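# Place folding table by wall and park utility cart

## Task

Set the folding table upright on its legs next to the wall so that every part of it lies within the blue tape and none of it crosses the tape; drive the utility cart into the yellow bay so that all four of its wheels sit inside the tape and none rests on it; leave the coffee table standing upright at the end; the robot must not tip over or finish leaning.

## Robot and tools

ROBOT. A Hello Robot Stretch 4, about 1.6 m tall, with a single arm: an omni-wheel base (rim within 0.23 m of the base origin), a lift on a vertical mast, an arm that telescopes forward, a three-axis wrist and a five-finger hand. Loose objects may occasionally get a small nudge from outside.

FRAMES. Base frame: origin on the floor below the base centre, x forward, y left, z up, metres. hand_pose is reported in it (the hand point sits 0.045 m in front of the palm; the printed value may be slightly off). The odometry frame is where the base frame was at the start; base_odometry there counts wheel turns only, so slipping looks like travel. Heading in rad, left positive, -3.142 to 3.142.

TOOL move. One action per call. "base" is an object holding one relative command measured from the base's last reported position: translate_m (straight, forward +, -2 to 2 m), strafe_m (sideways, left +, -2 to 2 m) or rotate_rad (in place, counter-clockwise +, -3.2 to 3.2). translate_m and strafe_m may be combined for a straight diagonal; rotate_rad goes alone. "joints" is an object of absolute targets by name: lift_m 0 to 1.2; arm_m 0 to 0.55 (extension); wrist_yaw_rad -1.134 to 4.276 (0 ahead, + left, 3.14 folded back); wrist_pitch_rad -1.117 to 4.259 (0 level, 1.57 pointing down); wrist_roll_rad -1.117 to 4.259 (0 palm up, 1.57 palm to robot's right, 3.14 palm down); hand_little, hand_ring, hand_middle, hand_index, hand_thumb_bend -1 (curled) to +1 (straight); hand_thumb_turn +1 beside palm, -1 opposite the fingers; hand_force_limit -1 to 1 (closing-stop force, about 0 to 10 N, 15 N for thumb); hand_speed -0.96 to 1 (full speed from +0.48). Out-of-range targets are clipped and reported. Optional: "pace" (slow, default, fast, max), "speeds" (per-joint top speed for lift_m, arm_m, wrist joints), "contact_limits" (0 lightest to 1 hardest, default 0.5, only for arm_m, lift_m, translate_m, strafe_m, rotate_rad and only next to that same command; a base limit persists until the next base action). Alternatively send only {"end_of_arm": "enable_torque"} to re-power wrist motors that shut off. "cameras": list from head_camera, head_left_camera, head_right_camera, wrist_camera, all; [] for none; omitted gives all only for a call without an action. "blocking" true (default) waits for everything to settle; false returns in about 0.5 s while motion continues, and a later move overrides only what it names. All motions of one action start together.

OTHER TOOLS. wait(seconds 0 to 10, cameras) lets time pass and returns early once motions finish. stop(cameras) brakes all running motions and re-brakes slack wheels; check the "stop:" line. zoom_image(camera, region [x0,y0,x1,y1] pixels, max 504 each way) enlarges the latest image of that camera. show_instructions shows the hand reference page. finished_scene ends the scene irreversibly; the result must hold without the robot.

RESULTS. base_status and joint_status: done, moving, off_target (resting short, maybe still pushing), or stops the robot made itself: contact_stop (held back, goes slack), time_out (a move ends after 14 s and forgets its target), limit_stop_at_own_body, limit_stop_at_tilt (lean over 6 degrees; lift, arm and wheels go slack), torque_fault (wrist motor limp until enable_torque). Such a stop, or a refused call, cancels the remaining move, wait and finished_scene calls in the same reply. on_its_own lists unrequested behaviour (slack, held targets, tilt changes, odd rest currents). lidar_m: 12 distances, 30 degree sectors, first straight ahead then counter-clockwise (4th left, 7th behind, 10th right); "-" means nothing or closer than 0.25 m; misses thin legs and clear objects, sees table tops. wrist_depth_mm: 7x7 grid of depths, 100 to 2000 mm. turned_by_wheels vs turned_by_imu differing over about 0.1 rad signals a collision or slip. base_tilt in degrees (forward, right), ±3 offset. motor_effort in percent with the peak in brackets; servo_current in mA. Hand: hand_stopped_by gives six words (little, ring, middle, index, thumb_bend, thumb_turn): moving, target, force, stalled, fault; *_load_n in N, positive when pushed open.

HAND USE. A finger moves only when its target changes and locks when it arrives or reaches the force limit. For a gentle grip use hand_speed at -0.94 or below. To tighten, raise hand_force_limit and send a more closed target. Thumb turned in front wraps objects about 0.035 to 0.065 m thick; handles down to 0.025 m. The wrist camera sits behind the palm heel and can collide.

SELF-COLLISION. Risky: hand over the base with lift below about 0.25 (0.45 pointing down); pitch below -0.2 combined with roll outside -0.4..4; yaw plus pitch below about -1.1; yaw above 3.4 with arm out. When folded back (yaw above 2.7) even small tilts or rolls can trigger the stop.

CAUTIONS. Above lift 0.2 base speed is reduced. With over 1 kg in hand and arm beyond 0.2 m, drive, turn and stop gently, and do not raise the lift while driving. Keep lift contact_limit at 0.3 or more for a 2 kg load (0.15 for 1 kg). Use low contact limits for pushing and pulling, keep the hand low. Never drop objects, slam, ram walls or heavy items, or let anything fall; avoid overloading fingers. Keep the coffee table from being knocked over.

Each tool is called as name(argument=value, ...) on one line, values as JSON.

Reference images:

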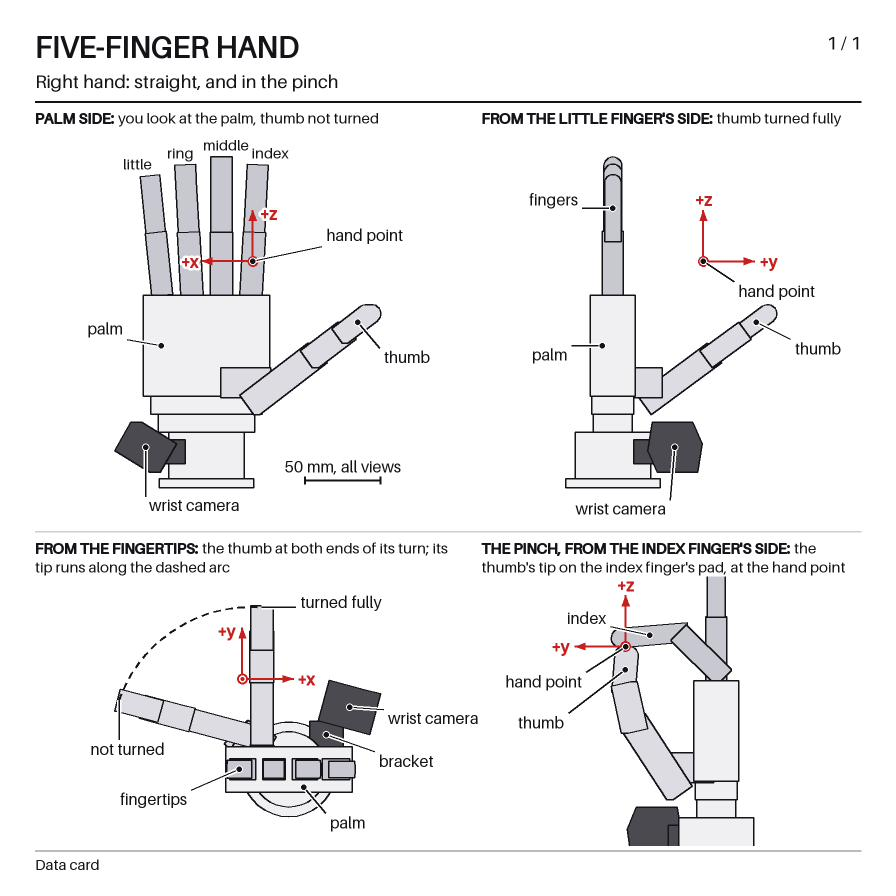

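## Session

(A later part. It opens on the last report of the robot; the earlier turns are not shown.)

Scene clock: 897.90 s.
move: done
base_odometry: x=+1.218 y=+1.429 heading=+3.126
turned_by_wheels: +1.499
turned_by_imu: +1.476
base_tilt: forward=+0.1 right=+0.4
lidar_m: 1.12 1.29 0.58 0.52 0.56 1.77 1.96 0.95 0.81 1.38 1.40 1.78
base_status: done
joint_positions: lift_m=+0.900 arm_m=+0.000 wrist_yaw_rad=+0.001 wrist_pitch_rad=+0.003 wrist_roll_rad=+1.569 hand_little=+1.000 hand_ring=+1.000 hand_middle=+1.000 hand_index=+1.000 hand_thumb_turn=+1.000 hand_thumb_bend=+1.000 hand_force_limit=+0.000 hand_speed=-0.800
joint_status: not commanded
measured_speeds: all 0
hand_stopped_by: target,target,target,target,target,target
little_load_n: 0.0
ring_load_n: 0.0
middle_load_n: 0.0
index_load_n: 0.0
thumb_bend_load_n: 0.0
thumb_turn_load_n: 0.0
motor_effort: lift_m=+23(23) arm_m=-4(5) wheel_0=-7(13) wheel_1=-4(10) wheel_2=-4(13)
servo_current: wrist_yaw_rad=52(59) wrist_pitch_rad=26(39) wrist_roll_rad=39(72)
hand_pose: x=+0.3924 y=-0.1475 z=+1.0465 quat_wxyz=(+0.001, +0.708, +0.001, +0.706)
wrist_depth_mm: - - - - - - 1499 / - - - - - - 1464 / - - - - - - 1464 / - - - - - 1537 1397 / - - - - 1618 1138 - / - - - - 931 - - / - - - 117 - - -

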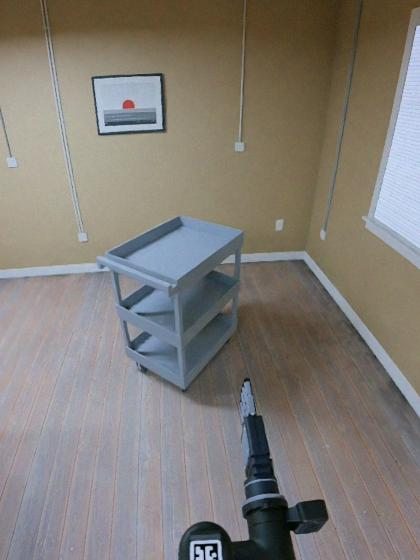

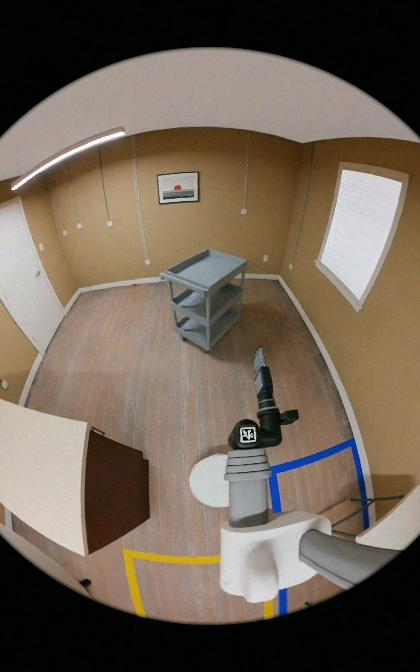

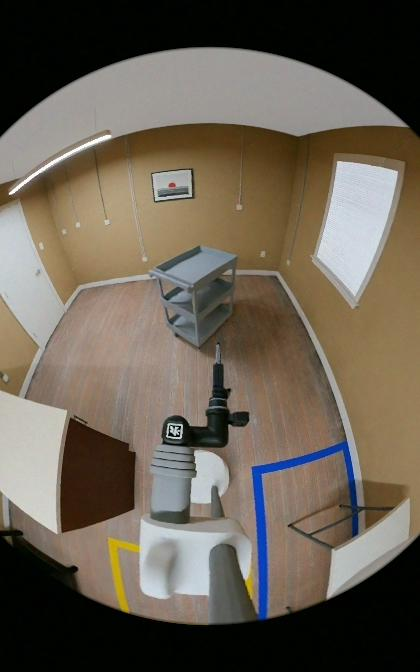

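move(base={"translate_m": 0.459, "strafe_m": -0.768}, cameras=[])

move(base={"translate_m": 1.396, "strafe_m": 0.106}, cameras=[])

move(base={"rotate_rad": 2.87}, cameras=["head_camera", "head_left_camera"])

Scene clock: 983.80 s.
move: done
base_odometry: x=+0.771 y=+2.204 heading=+3.126
turned_by_wheels: +0.000
turned_by_imu: -0.001
base_tilt: forward=+0.0 right=+0.5
lidar_m: 1.78 1.10 1.08 1.35 1.36 2.54 0.88 0.94 0.63 0.57 0.61 0.80
base_status: done
joint_positions: lift_m=+0.900 arm_m=+0.000 wrist_yaw_rad=+0.001 wrist_pitch_rad=+0.003 wrist_roll_rad=+1.569 hand_little=+1.000 hand_ring=+1.000 hand_middle=+1.000 hand_index=+1.000 hand_thumb_turn=+1.000 hand_thumb_bend=+1.000 hand_force_limit=+0.000 hand_speed=-0.800
joint_status: not commanded
measured_speeds: all 0
hand_stopped_by: target,target,target,target,target,target
little_load_n: 0.0
ring_load_n: 0.0
middle_load_n: 0.0
index_load_n: 0.0
thumb_bend_load_n: 0.0
thumb_turn_load_n: 0.0
motor_effort: lift_m=+23(23) arm_m=-5(5) wheel_0=+5(14) wheel_1=-3(11) wheel_2=-6(13)
servo_current: wrist_yaw_rad=46(59) wrist_pitch_rad=26(46) wrist_roll_rad=39(72)
hand_pose: x=+0.3924 y=-0.1475 z=+1.0465 quat_wxyz=(+0.001, +0.708, +0.001, +0.706)
wrist_depth_mm: 723 741 759 768 732 - - / 960 960 991 1008 991 - - / 1308 1336 - - - - 1430 / - - - - - - 1464 / - - - - - - - / - - - - - - - / - - - 117 - - -

Scene clock: 989.97 s.
move: done
base_odometry: x=-0.626 y=+2.120 heading=+3.126
turned_by_wheels: +0.000
turned_by_imu: -0.003
base_tilt: forward=+0.0 right=+0.4
lidar_m: 0.98 1.01 1.29 0.49 0.41 2.08 2.39 0.88 0.59 0.53 0.56 0.78
base_status: done
joint_positions: lift_m=+0.900 arm_m=+0.000 wrist_yaw_rad=+0.001 wrist_pitch_rad=+0.003 wrist_roll_rad=+1.569 hand_little=+1.000 hand_ring=+1.000 hand_middle=+1.000 hand_index=+1.000 hand_thumb_turn=+1.000 hand_thumb_bend=+1.000 hand_force_limit=+0.000 hand_speed=-0.800
joint_status: not commanded
measured_speeds: all 0
hand_stopped_by: target,target,target,target,target,target
little_load_n: 0.0
ring_load_n: 0.0
middle_load_n: 0.0
index_load_n: 0.0
thumb_bend_load_n: 0.0
thumb_turn_load_n: 0.0
motor_effort: lift_m=+23(23) arm_m=-5(5) wheel_0=+6(11) wheel_1=+2(12) wheel_2=-4(15)
servo_current: wrist_yaw_rad=46(59) wrist_pitch_rad=33(39) wrist_roll_rad=46(65)
hand_pose: x=+0.3924 y=-0.1475 z=+1.0465 quat_wxyz=(+0.001, +0.708, +0.001, +0.706)
wrist_depth_mm: - - - - - - - / - - - - - - - / - - - - - - - / - - - - - - - / - - - - - - - / - - - 170 - - - / - - - 117 - - -

Scene clock: 992.77 s.
move: done
base_odometry: x=-0.626 y=+2.120 heading=-0.288
turned_by_wheels: +2.869
turned_by_imu: +2.826
base_tilt: forward=+0.1 right=+0.4
lidar_m: 2.28 1.45 0.68 0.54 0.52 0.65 0.99 0.99 1.10 0.66 0.41 0.47
base_status: done
joint_positions: lift_m=+0.900 arm_m=+0.000 wrist_yaw_rad=+0.001 wrist_pitch_rad=+0.003 wrist_roll_rad=+1.569 hand_little=+1.000 hand_ring=+1.000 hand_middle=+1.000 hand_index=+1.000 hand_thumb_turn=+1.000 hand_thumb_bend=+1.000 hand_force_limit=+0.000 hand_speed=-0.800
joint_status: not commanded
measured_speeds: all 0
hand_stopped_by: target,target,target,target,target,target
little_load_n: 0.0
ring_load_n: 0.0
middle_load_n: 0.0
index_load_n: 0.0
thumb_bend_load_n: 0.0
thumb_turn_load_n: 0.0
motor_effort: lift_m=+23(23) arm_m=-5(5) wheel_0=-3(13) wheel_1=-4(11) wheel_2=-4(14)
servo_current: wrist_yaw_rad=39(59) wrist_pitch_rad=39(46) wrist_roll_rad=52(65)
hand_pose: x=+0.3924 y=-0.1475 z=+1.0465 quat_wxyz=(+0.001, +0.708, +0.001, +0.706)
wrist_depth_mm: - - - - 1921 1921 1537 / - - - - 1808 1756 1464 / - - - - - 1921 1464 / - - - - - - 1464 / - - - - - - - / - - - - - - - / - - - 117 - - -

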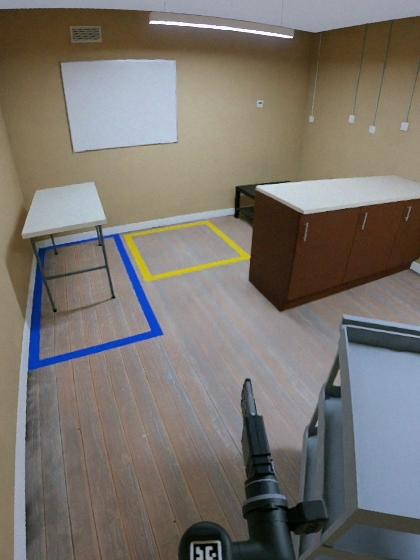

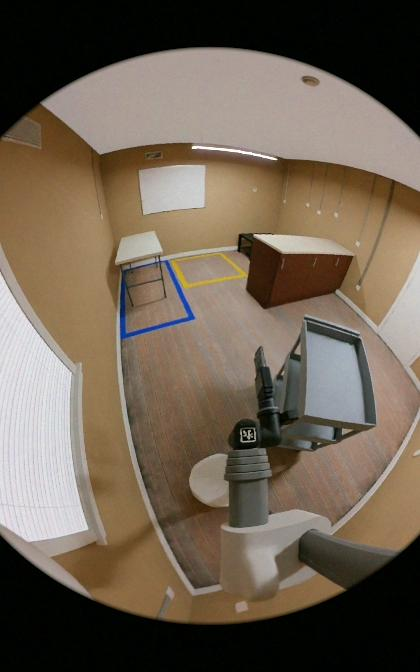

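move(base={"rotate_rad": 0.348}, cameras=[])

move(base={"translate_m": -0.265, "strafe_m": -0.495}, cameras=["head_camera", "head_right_camera"])

Scene clock: 1016.73 s.
move: done
base_odometry: x=-0.626 y=+2.120 heading=+0.059
turned_by_wheels: +0.347
turned_by_imu: +0.340
base_tilt: forward=+0.1 right=+0.4
lidar_m: 2.30 0.82 0.57 0.53 0.59 0.79 0.98 1.03 1.36 0.45 0.41 2.07
base_status: done
joint_positions: lift_m=+0.900 arm_m=+0.000 wrist_yaw_rad=+0.001 wrist_pitch_rad=+0.003 wrist_roll_rad=+1.569 hand_little=+1.000 hand_ring=+1.000 hand_middle=+1.000 hand_index=+1.000 hand_thumb_turn=+1.000 hand_thumb_bend=+1.000 hand_force_limit=+0.000 hand_speed=-0.800
joint_status: not commanded
measured_speeds: all 0
hand_stopped_by: target,target,target,target,target,target
little_load_n: 0.0
ring_load_n: 0.0
middle_load_n: 0.0
index_load_n: 0.0
thumb_bend_load_n: 0.0
thumb_turn_load_n: 0.0
motor_effort: lift_m=+23(23) arm_m=-5(5) wheel_0=-7(10) wheel_1=-2(10) wheel_2=-6(12)
servo_current: wrist_yaw_rad=33(59) wrist_pitch_rad=26(39) wrist_roll_rad=33(59)
hand_pose: x=+0.3924 y=-0.1475 z=+1.0465 quat_wxyz=(+0.001, +0.708, +0.001, +0.706)
wrist_depth_mm: - - - - - - 1499 / - - - - - - 1464 / - - - - - - 1464 / - - - - - - 1430 / - - - - - - - / - - - - - - - / - - - 117 - - -

Scene clock: 1020.10 s.
move: done
base_odometry: x=-0.861 y=+1.610 heading=+0.060
turned_by_wheels: +0.001
turned_by_imu: +0.001
base_tilt: forward=+0.0 right=+0.4
lidar_m: 0.28 1.56 1.07 1.03 1.07 0.75 0.69 0.74 0.99 2.58 0.26 0.25
base_status: done
joint_positions: lift_m=+0.900 arm_m=+0.000 wrist_yaw_rad=+0.001 wrist_pitch_rad=+0.003 wrist_roll_rad=+1.569 hand_little=+1.000 hand_ring=+1.000 hand_middle=+1.000 hand_index=+1.000 hand_thumb_turn=+1.000 hand_thumb_bend=+1.000 hand_force_limit=+0.000 hand_speed=-0.800
joint_status: not commanded
measured_speeds: all 0
hand_stopped_by: target,target,target,target,target,target
little_load_n: 0.0
ring_load_n: 0.0
middle_load_n: 0.0
index_load_n: 0.0
thumb_bend_load_n: 0.0
thumb_turn_load_n: 0.0
motor_effort: lift_m=+23(23) arm_m=-5(5) wheel_0=+6(12) wheel_1=+0(13) wheel_2=+6(12)
servo_current: wrist_yaw_rad=52(52) wrist_pitch_rad=26(46) wrist_roll_rad=39(65)
hand_pose: x=+0.3924 y=-0.1475 z=+1.0465 quat_wxyz=(+0.001, +0.708, +0.001, +0.706)
wrist_depth_mm: - - - - 1661 - - / - - - - 1921 - - / - - - - - - - / - - - - - 496 - / - - - - - 449 - / - - - - - - - / - - - 117 - - -

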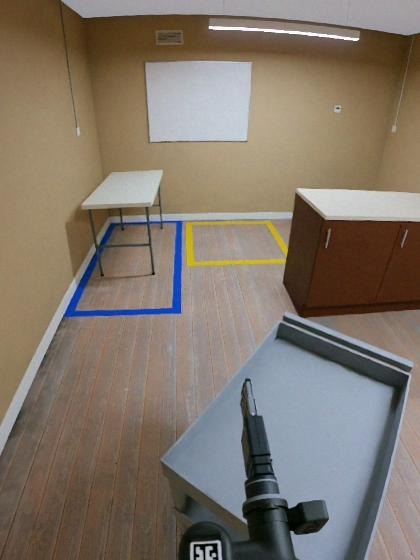

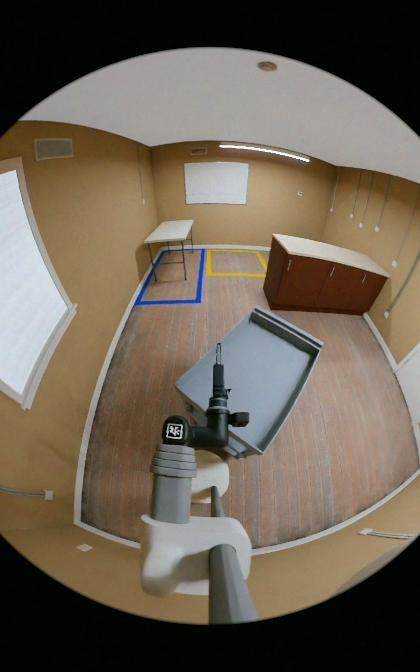

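move(base={"translate_m": 0.19, "strafe_m": -0.16}, pace="slow", contact_limits={"translate_m": 0.3}, cameras=["head_camera", "head_right_camera"])

Scene clock: 1033.10 s.
move: done
base_odometry: x=-0.662 y=+1.462 heading=+0.059
turned_by_wheels: +0.000
turned_by_imu: -0.003
base_tilt: forward=+0.0 right=+0.4
lidar_m: 0.25 0.29 1.26 1.16 1.29 0.93 0.89 0.92 1.24 2.44 0.25 0.25
base_status: done
joint_positions: lift_m=+0.900 arm_m=+0.000 wrist_yaw_rad=+0.001 wrist_pitch_rad=+0.003 wrist_roll_rad=+1.569 hand_little=+1.000 hand_ring=+1.000 hand_middle=+1.000 hand_index=+1.000 hand_thumb_turn=+1.000 hand_thumb_bend=+1.000 hand_force_limit=+0.000 hand_speed=-0.800
joint_status: not commanded
measured_speeds: all 0
hand_stopped_by: target,target,target,target,target,target
little_load_n: 0.0
ring_load_n: 0.0
middle_load_n: 0.0
index_load_n: 0.0
thumb_bend_load_n: 0.0
thumb_turn_load_n: 0.0
motor_effort: lift_m=+23(23) arm_m=-4(5) wheel_0=+12(17) wheel_1=-5(9) wheel_2=-13(20)
servo_current: wrist_yaw_rad=46(59) wrist_pitch_rad=33(46) wrist_roll_rad=39(59)
contact_limits: translate_m 0.3
hand_pose: x=+0.3924 y=-0.1475 z=+1.0465 quat_wxyz=(+0.001, +0.708, +0.001, +0.706)
wrist_depth_mm: - - - - 1464 - - / - - - - 1499 - - / - - - - - - - / - - - - - 539 - / - - - - - 480 - / - - - - - - - / - - - 117 - - -

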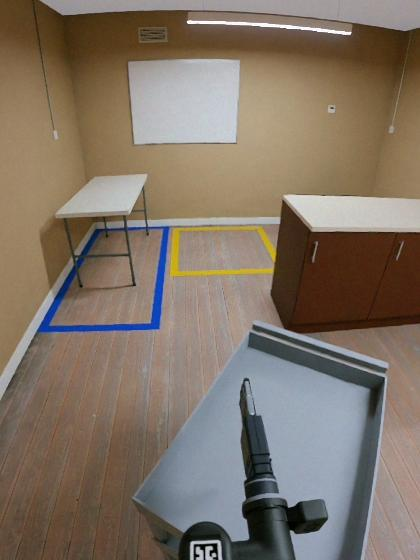

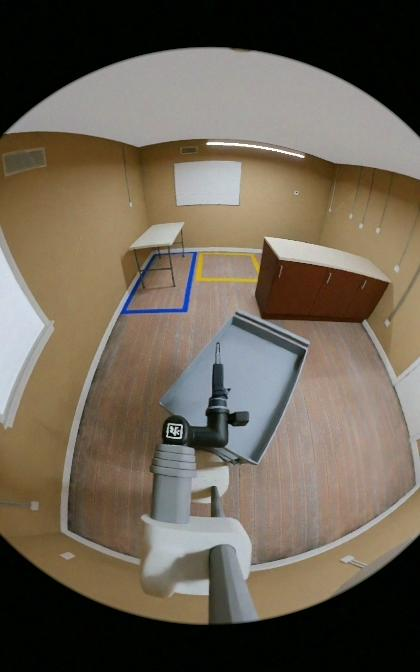

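move(base={"translate_m": -0.043, "strafe_m": -0.042}, pace="slow", cameras=[])

move(base={"translate_m": 0.189, "strafe_m": -0.246}, pace="slow", contact_limits={"translate_m": 0.3}, cameras=["head_camera"])

Scene clock: 1056.83 s.
move: done
base_odometry: x=-0.703 y=+1.417 heading=+0.060
turned_by_wheels: +0.001
turned_by_imu: -0.001
base_tilt: forward=+0.0 right=+0.4
lidar_m: 0.25 0.31 1.27 1.21 1.26 0.90 0.84 0.88 1.22 2.42 0.25 0.25
base_status: done
joint_positions: lift_m=+0.900 arm_m=+0.000 wrist_yaw_rad=+0.001 wrist_pitch_rad=+0.003 wrist_roll_rad=+1.569 hand_little=+1.000 hand_ring=+1.000 hand_middle=+1.000 hand_index=+1.000 hand_thumb_turn=+1.000 hand_thumb_bend=+1.000 hand_force_limit=+0.000 hand_speed=-0.800
joint_status: not commanded
measured_speeds: all 0
hand_stopped_by: target,target,target,target,target,target
little_load_n: 0.0
ring_load_n: 0.0
middle_load_n: 0.0
index_load_n: 0.0
thumb_bend_load_n: 0.0
thumb_turn_load_n: 0.0
motor_effort: lift_m=+23(23) arm_m=-5(5) wheel_0=+7(15) wheel_1=-4(10) wheel_2=+6(14)
servo_current: wrist_yaw_rad=33(52) wrist_pitch_rad=33(39) wrist_roll_rad=52(65)
hand_pose: x=+0.3924 y=-0.1475 z=+1.0465 quat_wxyz=(+0.001, +0.708, +0.001, +0.706)
wrist_depth_mm: - - - - 1499 - - / - - - - 1499 - - / - - - - - - - / - - - - - - - / - - - - - 554 - / - - - - - - - / - - - 117 - - -

Scene clock: 1061.20 s.
move: done
base_odometry: x=-0.500 y=+1.183 heading=+0.060
turned_by_wheels: +0.000
turned_by_imu: -0.001
base_tilt: forward=+0.0 right=+0.5
lidar_m: 0.25 0.25 1.55 1.47 1.50 1.08 1.03 1.07 1.47 2.17 0.25 0.25
base_status: done
joint_positions: lift_m=+0.900 arm_m=+0.000 wrist_yaw_rad=+0.001 wrist_pitch_rad=+0.003 wrist_roll_rad=+1.569 hand_little=+1.000 hand_ring=+1.000 hand_middle=+1.000 hand_index=+1.000 hand_thumb_turn=+1.000 hand_thumb_bend=+1.000 hand_force_limit=+0.000 hand_speed=-0.800
joint_status: not commanded
measured_speeds: all 0
hand_stopped_by: target,target,target,target,target,target
little_load_n: 0.0
ring_load_n: 0.0
middle_load_n: 0.0
index_load_n: 0.0
thumb_bend_load_n: 0.0
thumb_turn_load_n: 0.0
motor_effort: lift_m=+23(23) arm_m=-4(5) wheel_0=+10(17) wheel_1=-3(9) wheel_2=-13(18)
servo_current: wrist_yaw_rad=46(59) wrist_pitch_rad=33(39) wrist_roll_rad=39(72)
contact_limits: translate_m 0.3
hand_pose: x=+0.3924 y=-0.1475 z=+1.0465 quat_wxyz=(+0.001, +0.708, +0.001, +0.706)
wrist_depth_mm: - - - - 1308 - - / - - - - 1308 - - / - - - - 1308 - - / - - - - - - - / - - - - - - - / - - - - - - - / - - - 117 - - -

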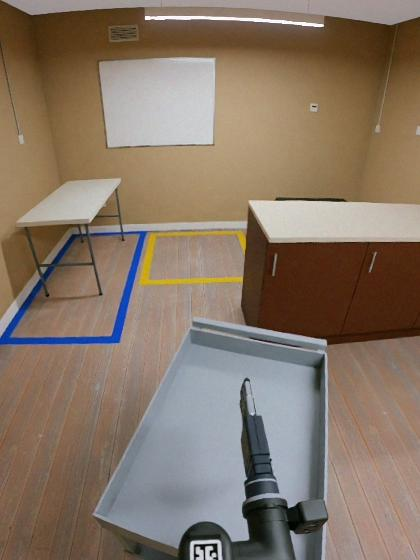

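move(base={"translate_m": -0.03, "strafe_m": -0.043}, pace="slow", cameras=[])

move(base={"translate_m": 0.21, "strafe_m": -0.151}, pace="slow", contact_limits={"translate_m": 0.3}, cameras=["head_camera"])

Scene clock: 1079.47 s.
move: done
base_odometry: x=-0.527 y=+1.139 heading=+0.060
turned_by_wheels: +0.001
turned_by_imu: -0.001
base_tilt: forward=+0.1 right=+0.3
lidar_m: 0.25 0.26 1.58 1.50 1.46 1.04 0.99 1.04 1.43 2.15 2.20 0.25
base_status: done
joint_positions: lift_m=+0.900 arm_m=+0.000 wrist_yaw_rad=+0.001 wrist_pitch_rad=+0.003 wrist_roll_rad=+1.569 hand_little=+1.000 hand_ring=+1.000 hand_middle=+1.000 hand_index=+1.000 hand_thumb_turn=+1.000 hand_thumb_bend=+1.000 hand_force_limit=+0.000 hand_speed=-0.800
joint_status: not commanded
measured_speeds: all 0
hand_stopped_by: target,target,target,target,target,target
little_load_n: 0.0
ring_load_n: 0.0
middle_load_n: 0.0
index_load_n: 0.0
thumb_bend_load_n: 0.0
thumb_turn_load_n: 0.0
motor_effort: lift_m=+23(23) arm_m=-4(5) wheel_0=+8(13) wheel_1=-3(10) wheel_2=+6(13)
servo_current: wrist_yaw_rad=39(59) wrist_pitch_rad=26(39) wrist_roll_rad=65(65)
hand_pose: x=+0.3924 y=-0.1475 z=+1.0465 quat_wxyz=(+0.001, +0.708, +0.001, +0.706)
wrist_depth_mm: - - - - 1336 1336 1336 / - - - - 1336 - - / - - - - 1336 - - / - - - - - - - / - - - - - - - / - - - - - - - / - - - 117 - - -

Scene clock: 1083.23 s.
move: done
base_odometry: x=-0.309 y=+1.001 heading=+0.060
turned_by_wheels: -0.001
turned_by_imu: -0.002
base_tilt: forward=+0.0 right=+0.5
lidar_m: 0.25 0.25 1.73 1.66 1.77 1.27 1.19 1.26 1.71 1.98 0.25 0.25
base_status: done
joint_positions: lift_m=+0.900 arm_m=+0.000 wrist_yaw_rad=+0.001 wrist_pitch_rad=+0.003 wrist_roll_rad=+1.569 hand_little=+1.000 hand_ring=+1.000 hand_middle=+1.000 hand_index=+1.000 hand_thumb_turn=+1.000 hand_thumb_bend=+1.000 hand_force_limit=+0.000 hand_speed=-0.800
joint_status: not commanded
measured_speeds: all 0
hand_stopped_by: target,target,target,target,target,target
little_load_n: 0.0
ring_load_n: 0.0
middle_load_n: 0.0
index_load_n: 0.0
thumb_bend_load_n: 0.0
thumb_turn_load_n: 0.0
motor_effort: lift_m=+23(23) arm_m=-4(5) wheel_0=+9(18) wheel_1=-2(8) wheel_2=-15(22)
servo_current: wrist_yaw_rad=46(52) wrist_pitch_rad=26(39) wrist_roll_rad=52(72)
contact_limits: translate_m 0.3
hand_pose: x=+0.3924 y=-0.1475 z=+1.0465 quat_wxyz=(+0.001, +0.708, +0.001, +0.706)
wrist_depth_mm: - - - - 1138 1138 1118 / - - - - 1138 1118 - / - - - - 1118 - - / - - - - 1336 - - / - - - - - - - / - - - - - - - / - - - 117 - - -

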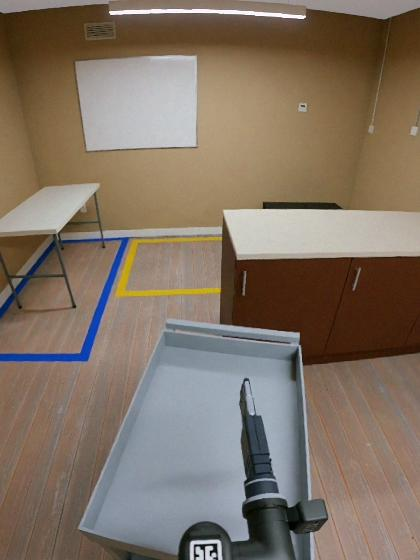

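move(base={"translate_m": -0.06, "strafe_m": 0.02}, pace="slow", cameras=[])

move(base={"strafe_m": -0.56}, cameras=[])

move(base={"translate_m": 0.67}, cameras=["head_camera", "head_left_camera"])

Scene clock: 1115.87 s.
move: done
base_odometry: x=-0.370 y=+1.017 heading=+0.059
turned_by_wheels: +0.000
turned_by_imu: -0.002
base_tilt: forward=+0.2 right=+0.4
lidar_m: 0.26 0.30 1.74 1.63 1.69 1.23 1.14 1.20 1.62 2.01 2.02 0.25
base_status: done
joint_positions: lift_m=+0.900 arm_m=+0.000 wrist_yaw_rad=+0.001 wrist_pitch_rad=+0.003 wrist_roll_rad=+1.569 hand_little=+1.000 hand_ring=+1.000 hand_middle=+1.000 hand_index=+1.000 hand_thumb_turn=+1.000 hand_thumb_bend=+1.000 hand_force_limit=+0.000 hand_speed=-0.800
joint_status: not commanded
measured_speeds: all 0
hand_stopped_by: target,target,target,target,target,target
little_load_n: 0.0
ring_load_n: 0.0
middle_load_n: 0.0
index_load_n: 0.0
thumb_bend_load_n: 0.0
thumb_turn_load_n: 0.0
motor_effort: lift_m=+23(23) arm_m=-4(5) wheel_0=-7(11) wheel_1=-4(6) wheel_2=+7(12)
servo_current: wrist_yaw_rad=46(59) wrist_pitch_rad=33(39) wrist_roll_rad=59(59)
hand_pose: x=+0.3924 y=-0.1475 z=+1.0465 quat_wxyz=(+0.001, +0.708, +0.001, +0.706)
wrist_depth_mm: - - - - 1205 1182 1182 / - - - - 1182 1182 - / - - - - 1182 - - / - - - - 1708 - - / - - - - - - - / - - - - - - - / - - - 117 - - -

Scene clock: 1119.07 s.
move: done
base_odometry: x=-0.336 y=+0.458 heading=+0.059
turned_by_wheels: +0.000
turned_by_imu: +0.000
base_tilt: forward=+0.1 right=+0.4
lidar_m: 0.83 0.43 0.40 2.20 1.67 1.17 1.13 1.18 1.55 1.46 1.51 1.45
base_status: done
joint_positions: lift_m=+0.900 arm_m=+0.000 wrist_yaw_rad=+0.001 wrist_pitch_rad=+0.003 wrist_roll_rad=+1.569 hand_little=+1.000 hand_ring=+1.000 hand_middle=+1.000 hand_index=+1.000 hand_thumb_turn=+1.000 hand_thumb_bend=+1.000 hand_force_limit=+0.000 hand_speed=-0.800
joint_status: not commanded
measured_speeds: all 0
hand_stopped_by: target,target,target,target,target,target
little_load_n: 0.0
ring_load_n: 0.0
middle_load_n: 0.0
index_load_n: 0.0
thumb_bend_load_n: 0.0
thumb_turn_load_n: 0.0
motor_effort: lift_m=+23(23) arm_m=-4(5) wheel_0=+2(15) wheel_1=-1(14) wheel_2=+0(6)
servo_current: wrist_yaw_rad=46(59) wrist_pitch_rad=39(39) wrist_roll_rad=52(65)
hand_pose: x=+0.3924 y=-0.1475 z=+1.0465 quat_wxyz=(+0.001, +0.708, +0.001, +0.706)
wrist_depth_mm: - - - - 1229 1205 1205 / - - - - 1205 1205 1205 / - - - - 1205 1182 1182 / - - - - 1182 1182 1160 / - - - - 1160 1182 - / - - - - 1160 1160 - / - - - 117 - - -

Scene clock: 1122.77 s.
move: done
base_odometry: x=+0.332 y=+0.499 heading=+0.060
turned_by_wheels: +0.000
turned_by_imu: -0.001
base_tilt: forward=+0.0 right=+0.4
lidar_m: 0.71 0.27 0.25 0.25 0.27 0.45 1.79 1.88 1.53 1.48 1.06 0.76
base_status: done
joint_positions: lift_m=+0.900 arm_m=+0.000 wrist_yaw_rad=+0.001 wrist_pitch_rad=+0.003 wrist_roll_rad=+1.569 hand_little=+1.000 hand_ring=+1.000 hand_middle=+1.000 hand_index=+1.000 hand_thumb_turn=+1.000 hand_thumb_bend=+1.000 hand_force_limit=+0.000 hand_speed=-0.800
joint_status: not commanded
measured_speeds: all 0
hand_stopped_by: target,target,target,target,target,target
little_load_n: 0.0
ring_load_n: 0.0
middle_load_n: 0.0
index_load_n: 0.0
thumb_bend_load_n: 0.0
thumb_turn_load_n: 0.0
motor_effort: lift_m=+23(23) arm_m=-4(5) wheel_0=+7(11) wheel_1=+4(9) wheel_2=-4(15)
servo_current: wrist_yaw_rad=52(59) wrist_pitch_rad=39(39) wrist_roll_rad=46(65)
hand_pose: x=+0.3924 y=-0.1475 z=+1.0465 quat_wxyz=(+0.001, +0.708, +0.001, +0.706)
wrist_depth_mm: - - - - 691 525 521 / - - - - 699 521 521 / - - - - 707 517 512 / - - - - 715 512 512 / - - - - 723 508 - / - - - - 544 504 - / - - - 117 - - -

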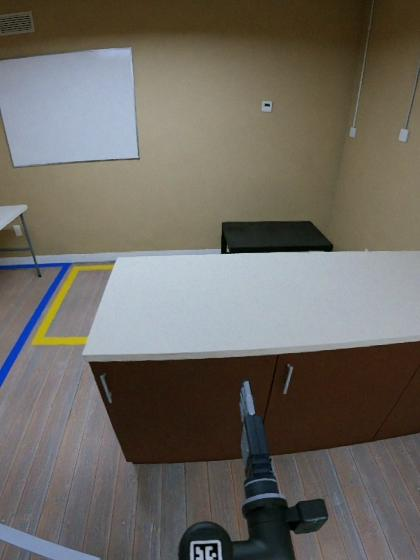

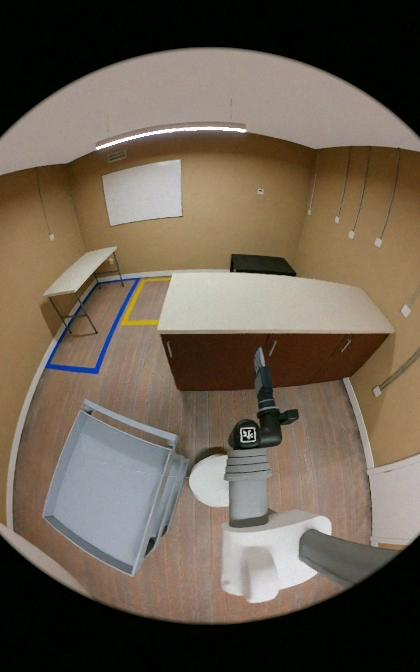

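move(base={"translate_m": 0.138, "strafe_m": 0.251}, pace="slow", contact_limits={"translate_m": 0.3}, cameras=["head_left_camera"])

Scene clock: 1136.40 s.
move: done
base_odometry: x=+0.455 y=+0.757 heading=+0.059
turned_by_wheels: -0.001
turned_by_imu: -0.005
base_tilt: forward=+0.1 right=+0.4
lidar_m: 0.57 1.87 0.25 0.25 0.25 0.25 1.94 2.02 1.82 1.71 0.84 0.60
base_status: done
joint_positions: lift_m=+0.900 arm_m=+0.000 wrist_yaw_rad=+0.001 wrist_pitch_rad=+0.003 wrist_roll_rad=+1.569 hand_little=+1.000 hand_ring=+1.000 hand_middle=+1.000 hand_index=+1.000 hand_thumb_turn=+1.000 hand_thumb_bend=+1.000 hand_force_limit=+0.000 hand_speed=-0.800
joint_status: not commanded
measured_speeds: all 0
hand_stopped_by: target,target,target,target,target,target
little_load_n: 0.0
ring_load_n: 0.0
middle_load_n: 0.0
index_load_n: 0.0
thumb_bend_load_n: 0.0
thumb_turn_load_n: 0.0
motor_effort: lift_m=+23(23) arm_m=-4(5) wheel_0=-9(19) wheel_1=+4(16) wheel_2=-7(13)
servo_current: wrist_yaw_rad=59(59) wrist_pitch_rad=33(46) wrist_roll_rad=46(65)
contact_limits: translate_m 0.3
hand_pose: x=+0.3924 y=-0.1475 z=+1.0465 quat_wxyz=(+0.001, +0.708, +0.001, +0.706)
wrist_depth_mm: - - - - 683 377 377 / - - - - 699 375 375 / - - - - 715 373 370 / 1430 - - - 723 366 370 / 1430 - - - 723 366 - / 1397 - - - 544 - - / - - - 117 - - -

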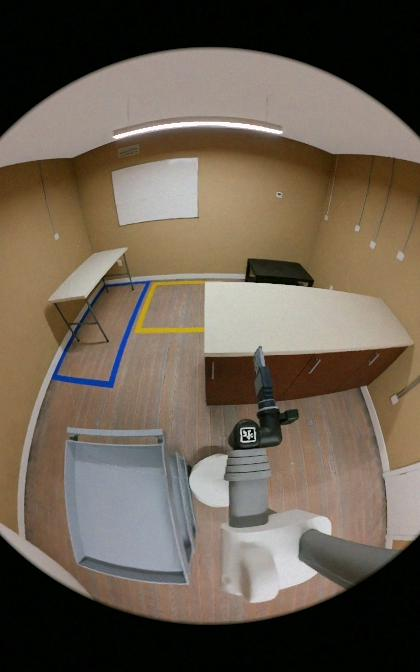

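move(base={"strafe_m": -0.1}, pace="slow", cameras=[])

move(base={"translate_m": -0.85}, cameras=[])

move(base={"strafe_m": 0.52}, cameras=["head_camera"])

Scene clock: 1158.53 s.
move: done
base_odometry: x=+0.461 y=+0.657 heading=+0.059
turned_by_wheels: +0.000
turned_by_imu: -0.001
base_tilt: forward=+0.1 right=+0.4
lidar_m: 0.57 0.59 0.33 0.29 0.29 0.36 1.93 2.02 1.67 1.61 0.85 0.62
base_status: done
joint_positions: lift_m=+0.900 arm_m=+0.000 wrist_yaw_rad=+0.001 wrist_pitch_rad=+0.003 wrist_roll_rad=+1.569 hand_little=+1.000 hand_ring=+1.000 hand_middle=+1.000 hand_index=+1.000 hand_thumb_turn=+1.000 hand_thumb_bend=+1.000 hand_force_limit=+0.000 hand_speed=-0.800
joint_status: not commanded
measured_speeds: all 0
hand_stopped_by: target,target,target,target,target,target
little_load_n: 0.0
ring_load_n: 0.0
middle_load_n: 0.0
index_load_n: 0.0
thumb_bend_load_n: 0.0
thumb_turn_load_n: 0.0
motor_effort: lift_m=+23(23) arm_m=-4(5) wheel_0=+7(12) wheel_1=-2(8) wheel_2=+0(5)
servo_current: wrist_yaw_rad=46(59) wrist_pitch_rad=33(39) wrist_roll_rad=59(72)
hand_pose: x=+0.3924 y=-0.1475 z=+1.0465 quat_wxyz=(+0.001, +0.708, +0.001, +0.706)
wrist_depth_mm: - - - - 683 384 384 / - - - - 699 379 379 / - - - - 699 375 377 / 1397 - - - 715 373 373 / 1397 - - - 715 368 - / 1366 - - - 544 - - / - - - 117 - - -

Scene clock: 1162.87 s.
move: done
base_odometry: x=-0.387 y=+0.607 heading=+0.059
turned_by_wheels: +0.000
turned_by_imu: -0.001
base_tilt: forward=+0.0 right=+0.3
lidar_m: 1.41 0.48 0.57 2.07 1.60 1.15 1.08 1.15 1.56 1.62 1.67 1.47
base_status: done
joint_positions: lift_m=+0.900 arm_m=+0.000 wrist_yaw_rad=+0.001 wrist_pitch_rad=+0.003 wrist_roll_rad=+1.569 hand_little=+1.000 hand_ring=+1.000 hand_middle=+1.000 hand_index=+1.000 hand_thumb_turn=+1.000 hand_thumb_bend=+1.000 hand_force_limit=+0.000 hand_speed=-0.800
joint_status: not commanded
measured_speeds: all 0
hand_stopped_by: target,target,target,target,target,target
little_load_n: 0.0
ring_load_n: 0.0
middle_load_n: 0.0
index_load_n: 0.0
thumb_bend_load_n: 0.0
thumb_turn_load_n: 0.0
motor_effort: lift_m=+23(23) arm_m=-4(5) wheel_0=-4(10) wheel_1=-3(10) wheel_2=+3(16)
servo_current: wrist_yaw_rad=46(59) wrist_pitch_rad=33(46) wrist_roll_rad=39(65)
hand_pose: x=+0.3924 y=-0.1475 z=+1.0465 quat_wxyz=(+0.001, +0.708, +0.001, +0.706)
wrist_depth_mm: - - - - 1255 1255 1255 / - - - - 1255 1229 1255 / - - - - 1229 1205 1229 / - - - - 1205 1229 1229 / - - - - 1205 1205 - / - - - - 1205 1182 - / - - - 117 - - -

Scene clock: 1165.93 s.
move: done
base_odometry: x=-0.418 y=+1.126 heading=+0.059
turned_by_wheels: +0.000
turned_by_imu: -0.002
base_tilt: forward=+0.0 right=+0.4
lidar_m: 0.35 0.36 1.61 1.54 1.63 1.17 1.10 1.16 1.57 2.13 2.10 0.38
base_status: done
joint_positions: lift_m=+0.900 arm_m=+0.000 wrist_yaw_rad=+0.001 wrist_pitch_rad=+0.003 wrist_roll_rad=+1.569 hand_little=+1.000 hand_ring=+1.000 hand_middle=+1.000 hand_index=+1.000 hand_thumb_turn=+1.000 hand_thumb_bend=+1.000 hand_force_limit=+0.000 hand_speed=-0.800
joint_status: not commanded
measured_speeds: all 0
hand_stopped_by: target,target,target,target,target,target
little_load_n: 0.0
ring_load_n: 0.0
middle_load_n: 0.0
index_load_n: 0.0
thumb_bend_load_n: 0.0
thumb_turn_load_n: 0.0
motor_effort: lift_m=+23(23) arm_m=-4(5) wheel_0=-4(15) wheel_1=+3(13) wheel_2=+0(3)
servo_current: wrist_yaw_rad=46(59) wrist_pitch_rad=33(46) wrist_roll_rad=59(72)
hand_pose: x=+0.3924 y=-0.1475 z=+1.0465 quat_wxyz=(+0.001, +0.708, +0.001, +0.706)
wrist_depth_mm: - - - - 1255 1229 1229 / - - - - 1229 1229 - / - - - - 1205 1205 - / - - - - - - - / - - - - - - - / - - - - - - - / - - - 117 - - -

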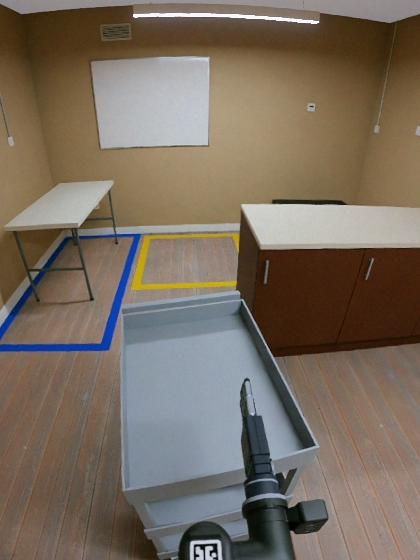

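move(base={"translate_m": 0.155, "strafe_m": -0.047}, pace="slow", contact_limits={"translate_m": 0.3}, cameras=[])

move(base={"translate_m": 0.39, "strafe_m": 0.13}, pace="slow", contact_limits={"translate_m": 0.3}, cameras=["head_camera"])

Scene clock: 1183.97 s.
move: done
base_odometry: x=-0.261 y=+1.088 heading=+0.059
turned_by_wheels: +0.000
turned_by_imu: -0.003
base_tilt: forward=+0.0 right=+0.3
lidar_m: 0.25 0.25 0.28 1.58 1.68 1.31 1.26 1.30 1.77 2.08 1.85 0.25
base_status: done
joint_positions: lift_m=+0.900 arm_m=+0.000 wrist_yaw_rad=+0.001 wrist_pitch_rad=+0.003 wrist_roll_rad=+1.569 hand_little=+1.000 hand_ring=+1.000 hand_middle=+1.000 hand_index=+1.000 hand_thumb_turn=+1.000 hand_thumb_bend=+1.000 hand_force_limit=+0.000 hand_speed=-0.800
joint_status: not commanded
measured_speeds: all 0
hand_stopped_by: target,target,target,target,target,target
little_load_n: 0.0
ring_load_n: 0.0
middle_load_n: 0.0
index_load_n: 0.0
thumb_bend_load_n: 0.0
thumb_turn_load_n: 0.0
motor_effort: lift_m=+23(23) arm_m=-4(5) wheel_0=+6(12) wheel_1=+4(8) wheel_2=-8(12)
servo_current: wrist_yaw_rad=52(65) wrist_pitch_rad=46(46) wrist_roll_rad=39(72)
contact_limits: translate_m 0.3
hand_pose: x=+0.3924 y=-0.1475 z=+1.0465 quat_wxyz=(+0.001, +0.708, +0.001, +0.706)
wrist_depth_mm: - - - - 1098 1078 1078 / - - - - 1078 1060 1060 / - - - - 1060 1060 1060 / - - - - - 1308 - / - - - - - - - / - - - - - - - / - - - 117 - - -

Scene clock: 1189.30 s.
move: done
base_odometry: x=+0.120 y=+1.241 heading=+0.059
turned_by_wheels: +0.000
turned_by_imu: -0.002
base_tilt: forward=+0.0 right=+0.4
lidar_m: 0.25 0.25 0.25 1.46 1.53 1.74 1.65 1.71 2.32 2.23 1.28 0.26
base_status: done
joint_positions: lift_m=+0.900 arm_m=+0.000 wrist_yaw_rad=+0.001 wrist_pitch_rad=+0.003 wrist_roll_rad=+1.569 hand_little=+1.000 hand_ring=+1.000 hand_middle=+1.000 hand_index=+1.000 hand_thumb_turn=+1.000 hand_thumb_bend=+1.000 hand_force_limit=+0.000 hand_speed=-0.800
joint_status: not commanded
measured_speeds: all 0
hand_stopped_by: target,target,target,target,target,target
little_load_n: 0.0
ring_load_n: 0.0
middle_load_n: 0.0
index_load_n: 0.0
thumb_bend_load_n: 0.0
thumb_turn_load_n: 0.0
motor_effort: lift_m=+23(23) arm_m=-4(5) wheel_0=+8(14) wheel_1=+4(11) wheel_2=-8(15)
servo_current: wrist_yaw_rad=46(59) wrist_pitch_rad=26(46) wrist_roll_rad=52(65)
contact_limits: translate_m 0.3
hand_pose: x=+0.3924 y=-0.1475 z=+1.0465 quat_wxyz=(+0.001, +0.708, +0.001, +0.706)
wrist_depth_mm: - - - - 691 676 676 / - - - - 831 723 715 / - - - - - 1863 1366 / - - - - - - 1499 / - - - - - - - / - - - - - - - / - - - 117 - - -

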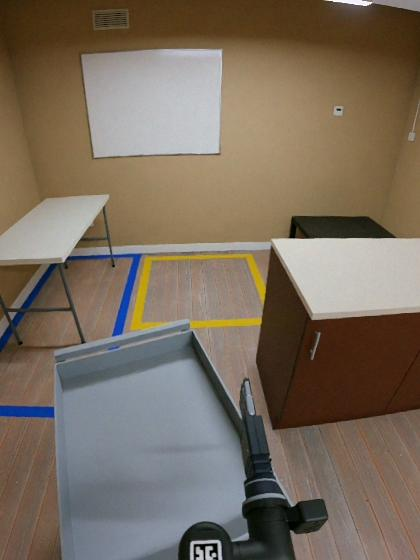

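move(base={"translate_m": -0.25}, pace="slow", cameras=["head_camera", "head_left_camera"])

Scene clock: 1210.73 s.
move: done
base_odometry: x=-0.129 y=+1.226 heading=+0.059
turned_by_wheels: +0.000
turned_by_imu: -0.003
base_tilt: forward=+0.0 right=+0.4
lidar_m: 0.43 0.42 1.59 1.47 1.51 1.49 1.39 1.46 1.95 2.22 1.68 0.54
base_status: done
joint_positions: lift_m=+0.900 arm_m=+0.000 wrist_yaw_rad=+0.001 wrist_pitch_rad=+0.003 wrist_roll_rad=+1.569 hand_little=+1.000 hand_ring=+1.000 hand_middle=+1.000 hand_index=+1.000 hand_thumb_turn=+1.000 hand_thumb_bend=+1.000 hand_force_limit=+0.000 hand_speed=-0.800
joint_status: not commanded
measured_speeds: all 0
hand_stopped_by: target,target,target,target,target,target
little_load_n: 0.0
ring_load_n: 0.0
middle_load_n: 0.0
index_load_n: 0.0
thumb_bend_load_n: 0.0
thumb_turn_load_n: 0.0
motor_effort: lift_m=+23(23) arm_m=-4(5) wheel_0=-7(9) wheel_1=-3(10) wheel_2=+7(12)
servo_current: wrist_yaw_rad=52(59) wrist_pitch_rad=33(46) wrist_roll_rad=33(59)
hand_pose: x=+0.3924 y=-0.1475 z=+1.0465 quat_wxyz=(+0.001, +0.708, +0.001, +0.706)
wrist_depth_mm: - - - - 946 931 931 / - - - - 931 917 931 / - - - - 1308 1281 1281 / - - - - - - - / - - - - - - - / - - - - 193 - - / - - - 117 - - -

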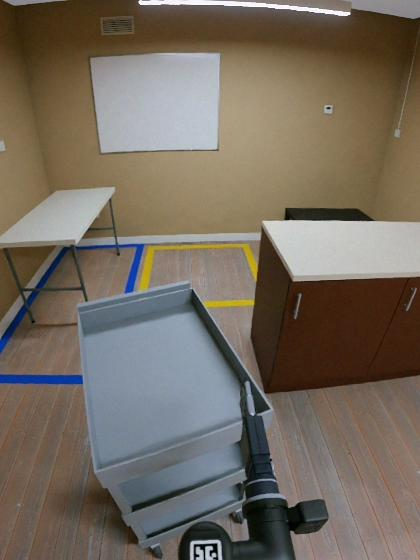

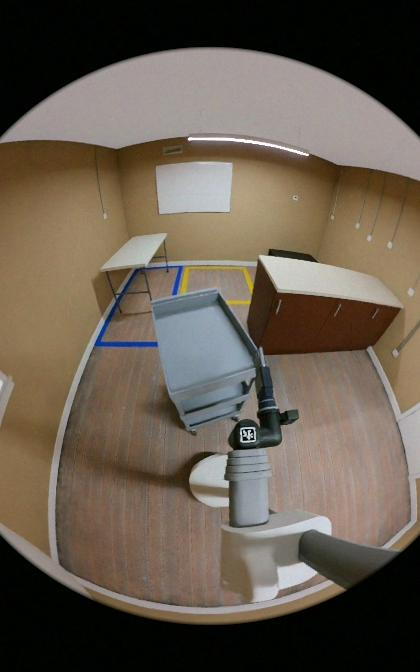

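move(base={"translate_m": 0.17, "strafe_m": 0.085}, pace="slow", cameras=["head_camera"])

move(base={"translate_m": 0.2, "strafe_m": 0.1}, pace="slow", contact_limits={"translate_m": 0.3}, cameras=["head_camera"])

Scene clock: 1244.73 s.
move: done
base_odometry: x=+0.035 y=+1.321 heading=+0.059
turned_by_wheels: +0.000
turned_by_imu: -0.002
base_tilt: forward=+0.0 right=+0.4
lidar_m: 0.25 0.25 1.49 1.37 1.42 1.65 1.56 1.62 2.22 2.29 1.40 0.30
base_status: done
joint_positions: lift_m=+0.900 arm_m=+0.000 wrist_yaw_rad=+0.001 wrist_pitch_rad=+0.003 wrist_roll_rad=+1.569 hand_little=+1.000 hand_ring=+1.000 hand_middle=+1.000 hand_index=+1.000 hand_thumb_turn=+1.000 hand_thumb_bend=+1.000 hand_force_limit=+0.000 hand_speed=-0.800
joint_status: not commanded
measured_speeds: all 0
hand_stopped_by: target,target,target,target,target,target
little_load_n: 0.0
ring_load_n: 0.0
middle_load_n: 0.0
index_load_n: 0.0
thumb_bend_load_n: 0.0
thumb_turn_load_n: 0.0
motor_effort: lift_m=+23(23) arm_m=-4(5) wheel_0=+7(10) wheel_1=+4(10) wheel_2=-7(13)
servo_current: wrist_yaw_rad=39(52) wrist_pitch_rad=26(46) wrist_roll_rad=26(72)
hand_pose: x=+0.3924 y=-0.1475 z=+1.0465 quat_wxyz=(+0.001, +0.708, +0.001, +0.706)
wrist_depth_mm: - - - - 768 750 750 / - - - - 1008 976 946 / - - - - - - - / - - - - - - - / - - - - - - - / - - - - - - - / - - - 117 - - -

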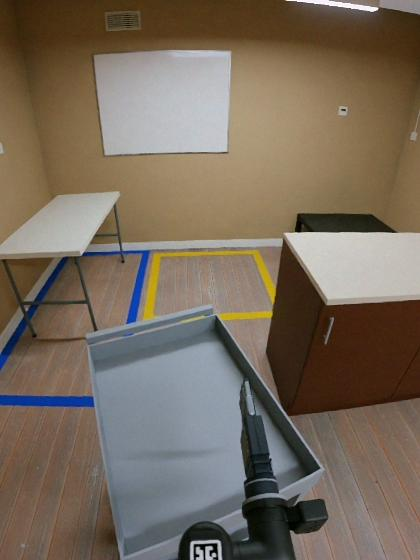

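Scene clock: 1248.13 s.
move: done
base_odometry: x=+0.229 y=+1.433 heading=+0.060
turned_by_wheels: +0.000
turned_by_imu: -0.001
base_tilt: forward=-0.1 right=+0.3
lidar_m: 0.25 0.25 1.39 1.29 1.34 1.84 1.78 1.85 2.48 2.41 1.10 0.27
base_status: done
joint_positions: lift_m=+0.900 arm_m=+0.000 wrist_yaw_rad=+0.001 wrist_pitch_rad=+0.003 wrist_roll_rad=+1.569 hand_little=+1.000 hand_ring=+1.000 hand_middle=+1.000 hand_index=+1.000 hand_thumb_turn=+1.000 hand_thumb_bend=+1.000 hand_force_limit=+0.000 hand_speed=-0.800
joint_status: not commanded
measured_speeds: all 0
hand_stopped_by: target,target,target,target,target,target
little_load_n: 0.0
ring_load_n: 0.0
middle_load_n: 0.0
index_load_n: 0.0
thumb_bend_load_n: 0.0
thumb_turn_load_n: 0.0
motor_effort: lift_m=+23(23) arm_m=-4(5) wheel_0=+8(9) wheel_1=+7(14) wheel_2=-11(21)
servo_current: wrist_yaw_rad=39(59) wrist_pitch_rad=26(46) wrist_roll_rad=59(65)
contact_limits: translate_m 0.3
hand_pose: x=+0.3924 y=-0.1475 z=+1.0465 quat_wxyz=(+0.001, +0.708, +0.001, +0.706)
wrist_depth_mm: - - - - 904 878 866 / - - - - - 1863 1430 / - - - - - - - / - - - - - - - / - - - - - - - / - - - - - - - / - - - 117 - - -

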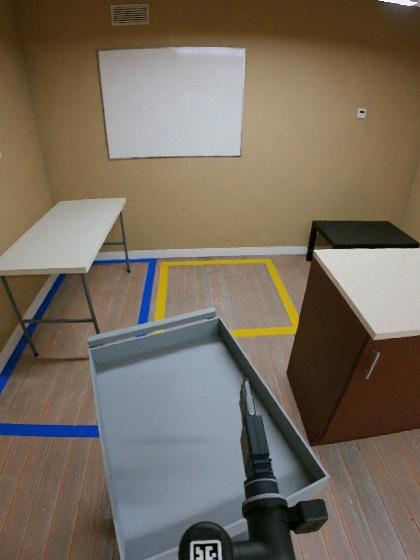

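move(base={"translate_m": -0.12}, joints={"lift_m": 1.0})

move(base={"strafe_m": 0.57})

move(base={"translate_m": 0.73}, cameras=["head_right_camera", "head_camera"])

Scene clock: 1284.03 s.
move: done
base_odometry: x=+0.109 y=+1.426 heading=+0.059
turned_by_wheels: +0.000
turned_by_imu: -0.002
base_tilt: forward=+0.0 right=+0.4
lidar_m: 0.33 0.33 1.39 1.27 1.34 1.73 1.66 1.74 2.31 2.39 1.28 0.41
base_status: done
joint_positions: lift_m=+1.000 arm_m=+0.000 wrist_yaw_rad=+0.001 wrist_pitch_rad=+0.003 wrist_roll_rad=+1.569 hand_little=+1.000 hand_ring=+1.000 hand_middle=+1.000 hand_index=+1.000 hand_thumb_turn=+1.000 hand_thumb_bend=+1.000 hand_force_limit=+0.000 hand_speed=-0.800
joint_status: all done
measured_speeds: all 0
hand_stopped_by: target,target,target,target,target,target
little_load_n: 0.0
ring_load_n: 0.0
middle_load_n: 0.0
index_load_n: 0.0
thumb_bend_load_n: 0.0
thumb_turn_load_n: 0.0
motor_effort: lift_m=+25(27) arm_m=-4(5) wheel_0=-6(10) wheel_1=-3(9) wheel_2=+4(14)
servo_current: wrist_yaw_rad=46(59) wrist_pitch_rad=39(39) wrist_roll_rad=59(65)
hand_pose: x=+0.3924 y=-0.1475 z=+1.1463 quat_wxyz=(+0.001, +0.708, +0.001, +0.706)
wrist_depth_mm: - - - - 1098 866 866 / - - - - - 1182 1160 / - - - - - - 1708 / - - - - - - - / - - - - - - - / - - - - - - - / - - - 117 - - -
pictures: none

Scene clock: 1287.27 s.
move: done
base_odometry: x=+0.076 y=+1.995 heading=+0.059
turned_by_wheels: +0.000
turned_by_imu: -0.002
base_tilt: forward=+0.0 right=+0.3
lidar_m: 0.89 1.14 0.80 0.71 0.75 1.03 1.67 1.73 2.32 2.97 0.49 0.55
base_status: done
joint_positions: lift_m=+1.000 arm_m=+0.000 wrist_yaw_rad=+0.001 wrist_pitch_rad=+0.003 wrist_roll_rad=+1.569 hand_little=+1.000 hand_ring=+1.000 hand_middle=+1.000 hand_index=+1.000 hand_thumb_turn=+1.000 hand_thumb_bend=+1.000 hand_force_limit=+0.000 hand_speed=-0.800
joint_status: not commanded
measured_speeds: all 0
hand_stopped_by: target,target,target,target,target,target
little_load_n: 0.0
ring_load_n: -0.5
middle_load_n: 0.0
index_load_n: 0.0
thumb_bend_load_n: 0.0
thumb_turn_load_n: 0.0
motor_effort: lift_m=+24(25) arm_m=-4(5) wheel_0=-4(14) wheel_1=+1(14) wheel_2=+0(4)
servo_current: wrist_yaw_rad=33(59) wrist_pitch_rad=26(39) wrist_roll_rad=33(65)
hand_pose: x=+0.3924 y=-0.1475 z=+1.1464 quat_wxyz=(+0.001, +0.708, +0.001, +0.706)
wrist_depth_mm: - - - - - - - / - - - - - - 445 / - - - - - 627 554 / - - - - - - 1618 / - - - - - - - / - - - - 193 - - / - - - 117 - - -
pictures: none

Scene clock: 1291.20 s.
move: done
base_odometry: x=+0.804 y=+2.038 heading=+0.059
turned_by_wheels: +0.000
turned_by_imu: -0.001
base_tilt: forward=+0.0 right=+0.3
lidar_m: 0.88 0.93 0.82 0.78 0.81 1.08 2.39 2.49 0.32 0.25 0.25 0.29
base_status: done
joint_positions: lift_m=+1.000 arm_m=+0.000 wrist_yaw_rad=+0.001 wrist_pitch_rad=+0.003 wrist_roll_rad=+1.569 hand_little=+1.000 hand_ring=+1.000 hand_middle=+1.000 hand_index=+1.000 hand_thumb_turn=+1.000 hand_thumb_bend=+1.000 hand_force_limit=+0.000 hand_speed=-0.800
joint_status: not commanded
measured_speeds: all 0
hand_stopped_by: target,target,target,target,target,target
little_load_n: 0.0
ring_load_n: 0.0
middle_load_n: 0.0
index_load_n: 0.0
thumb_bend_load_n: 0.0
thumb_turn_load_n: 0.0
motor_effort: lift_m=+24(24) arm_m=-4(5) wheel_0=+5(12) wheel_1=+4(10) wheel_2=-3(16)
servo_current: wrist_yaw_rad=52(59) wrist_pitch_rad=26(39) wrist_roll_rad=46(72)
hand_pose: x=+0.3924 y=-0.1475 z=+1.1464 quat_wxyz=(+0.001, +0.708, +0.001, +0.706)
wrist_depth_mm: - - - - - - 1661 / - - - - - - 1576 / - - - - - - 1618 / - - - - - - 1618 / - - - - - - - / - - - - 193 - - / - - - 117 - - -
pictures: head_camera, head_right_camera

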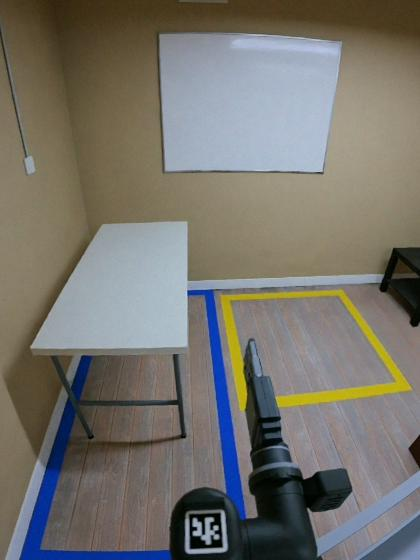

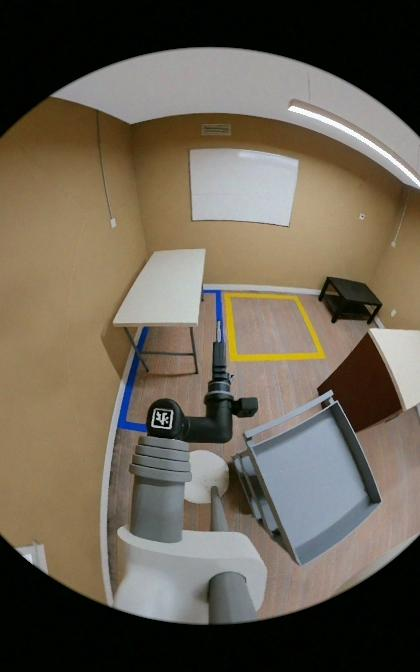

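move(base={"translate_m": 0.09, "strafe_m": -0.16}, pace="slow", contact_limits={"strafe_m": 0.3}, cameras=["head_right_camera"])

Scene clock: 1299.50 s.
move: done
base_odometry: x=+0.903 y=+1.884 heading=+0.059
turned_by_wheels: +0.000
turned_by_imu: -0.002
base_tilt: forward=+0.0 right=+0.3
lidar_m: 0.84 0.85 1.00 0.93 0.97 1.30 2.48 0.29 0.25 0.25 0.25 0.28
base_status: done
joint_positions: lift_m=+1.000 arm_m=+0.000 wrist_yaw_rad=+0.001 wrist_pitch_rad=+0.003 wrist_roll_rad=+1.569 hand_little=+1.000 hand_ring=+1.000 hand_middle=+1.000 hand_index=+1.000 hand_thumb_turn=+1.000 hand_thumb_bend=+1.000 hand_force_limit=+0.000 hand_speed=-0.800
joint_status: not commanded
measured_speeds: all 0
hand_stopped_by: target,target,target,target,target,target
little_load_n: 0.0
ring_load_n: 0.0
middle_load_n: 0.0
index_load_n: 0.0
thumb_bend_load_n: 0.0
thumb_turn_load_n: 0.0
motor_effort: lift_m=+24(24) arm_m=-5(5) wheel_0=+8(19) wheel_1=-5(14) wheel_2=-5(16)
servo_current: wrist_yaw_rad=46(59) wrist_pitch_rad=33(39) wrist_roll_rad=46(65)
contact_limits: strafe_m 0.3
hand_pose: x=+0.3924 y=-0.1475 z=+1.1464 quat_wxyz=(+0.001, +0.708, +0.001, +0.706)
wrist_depth_mm: - - - - - - 1661 / - - - - - - 1618 / - - - - - - 1618 / - - - - - - 1618 / - - - - - - - / - - - - - - - / - - - 117 - - -

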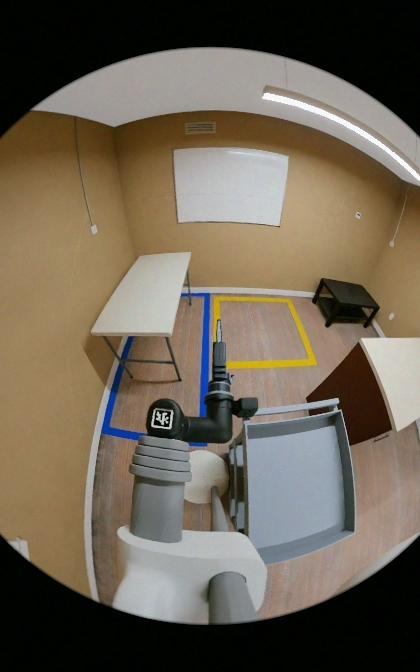

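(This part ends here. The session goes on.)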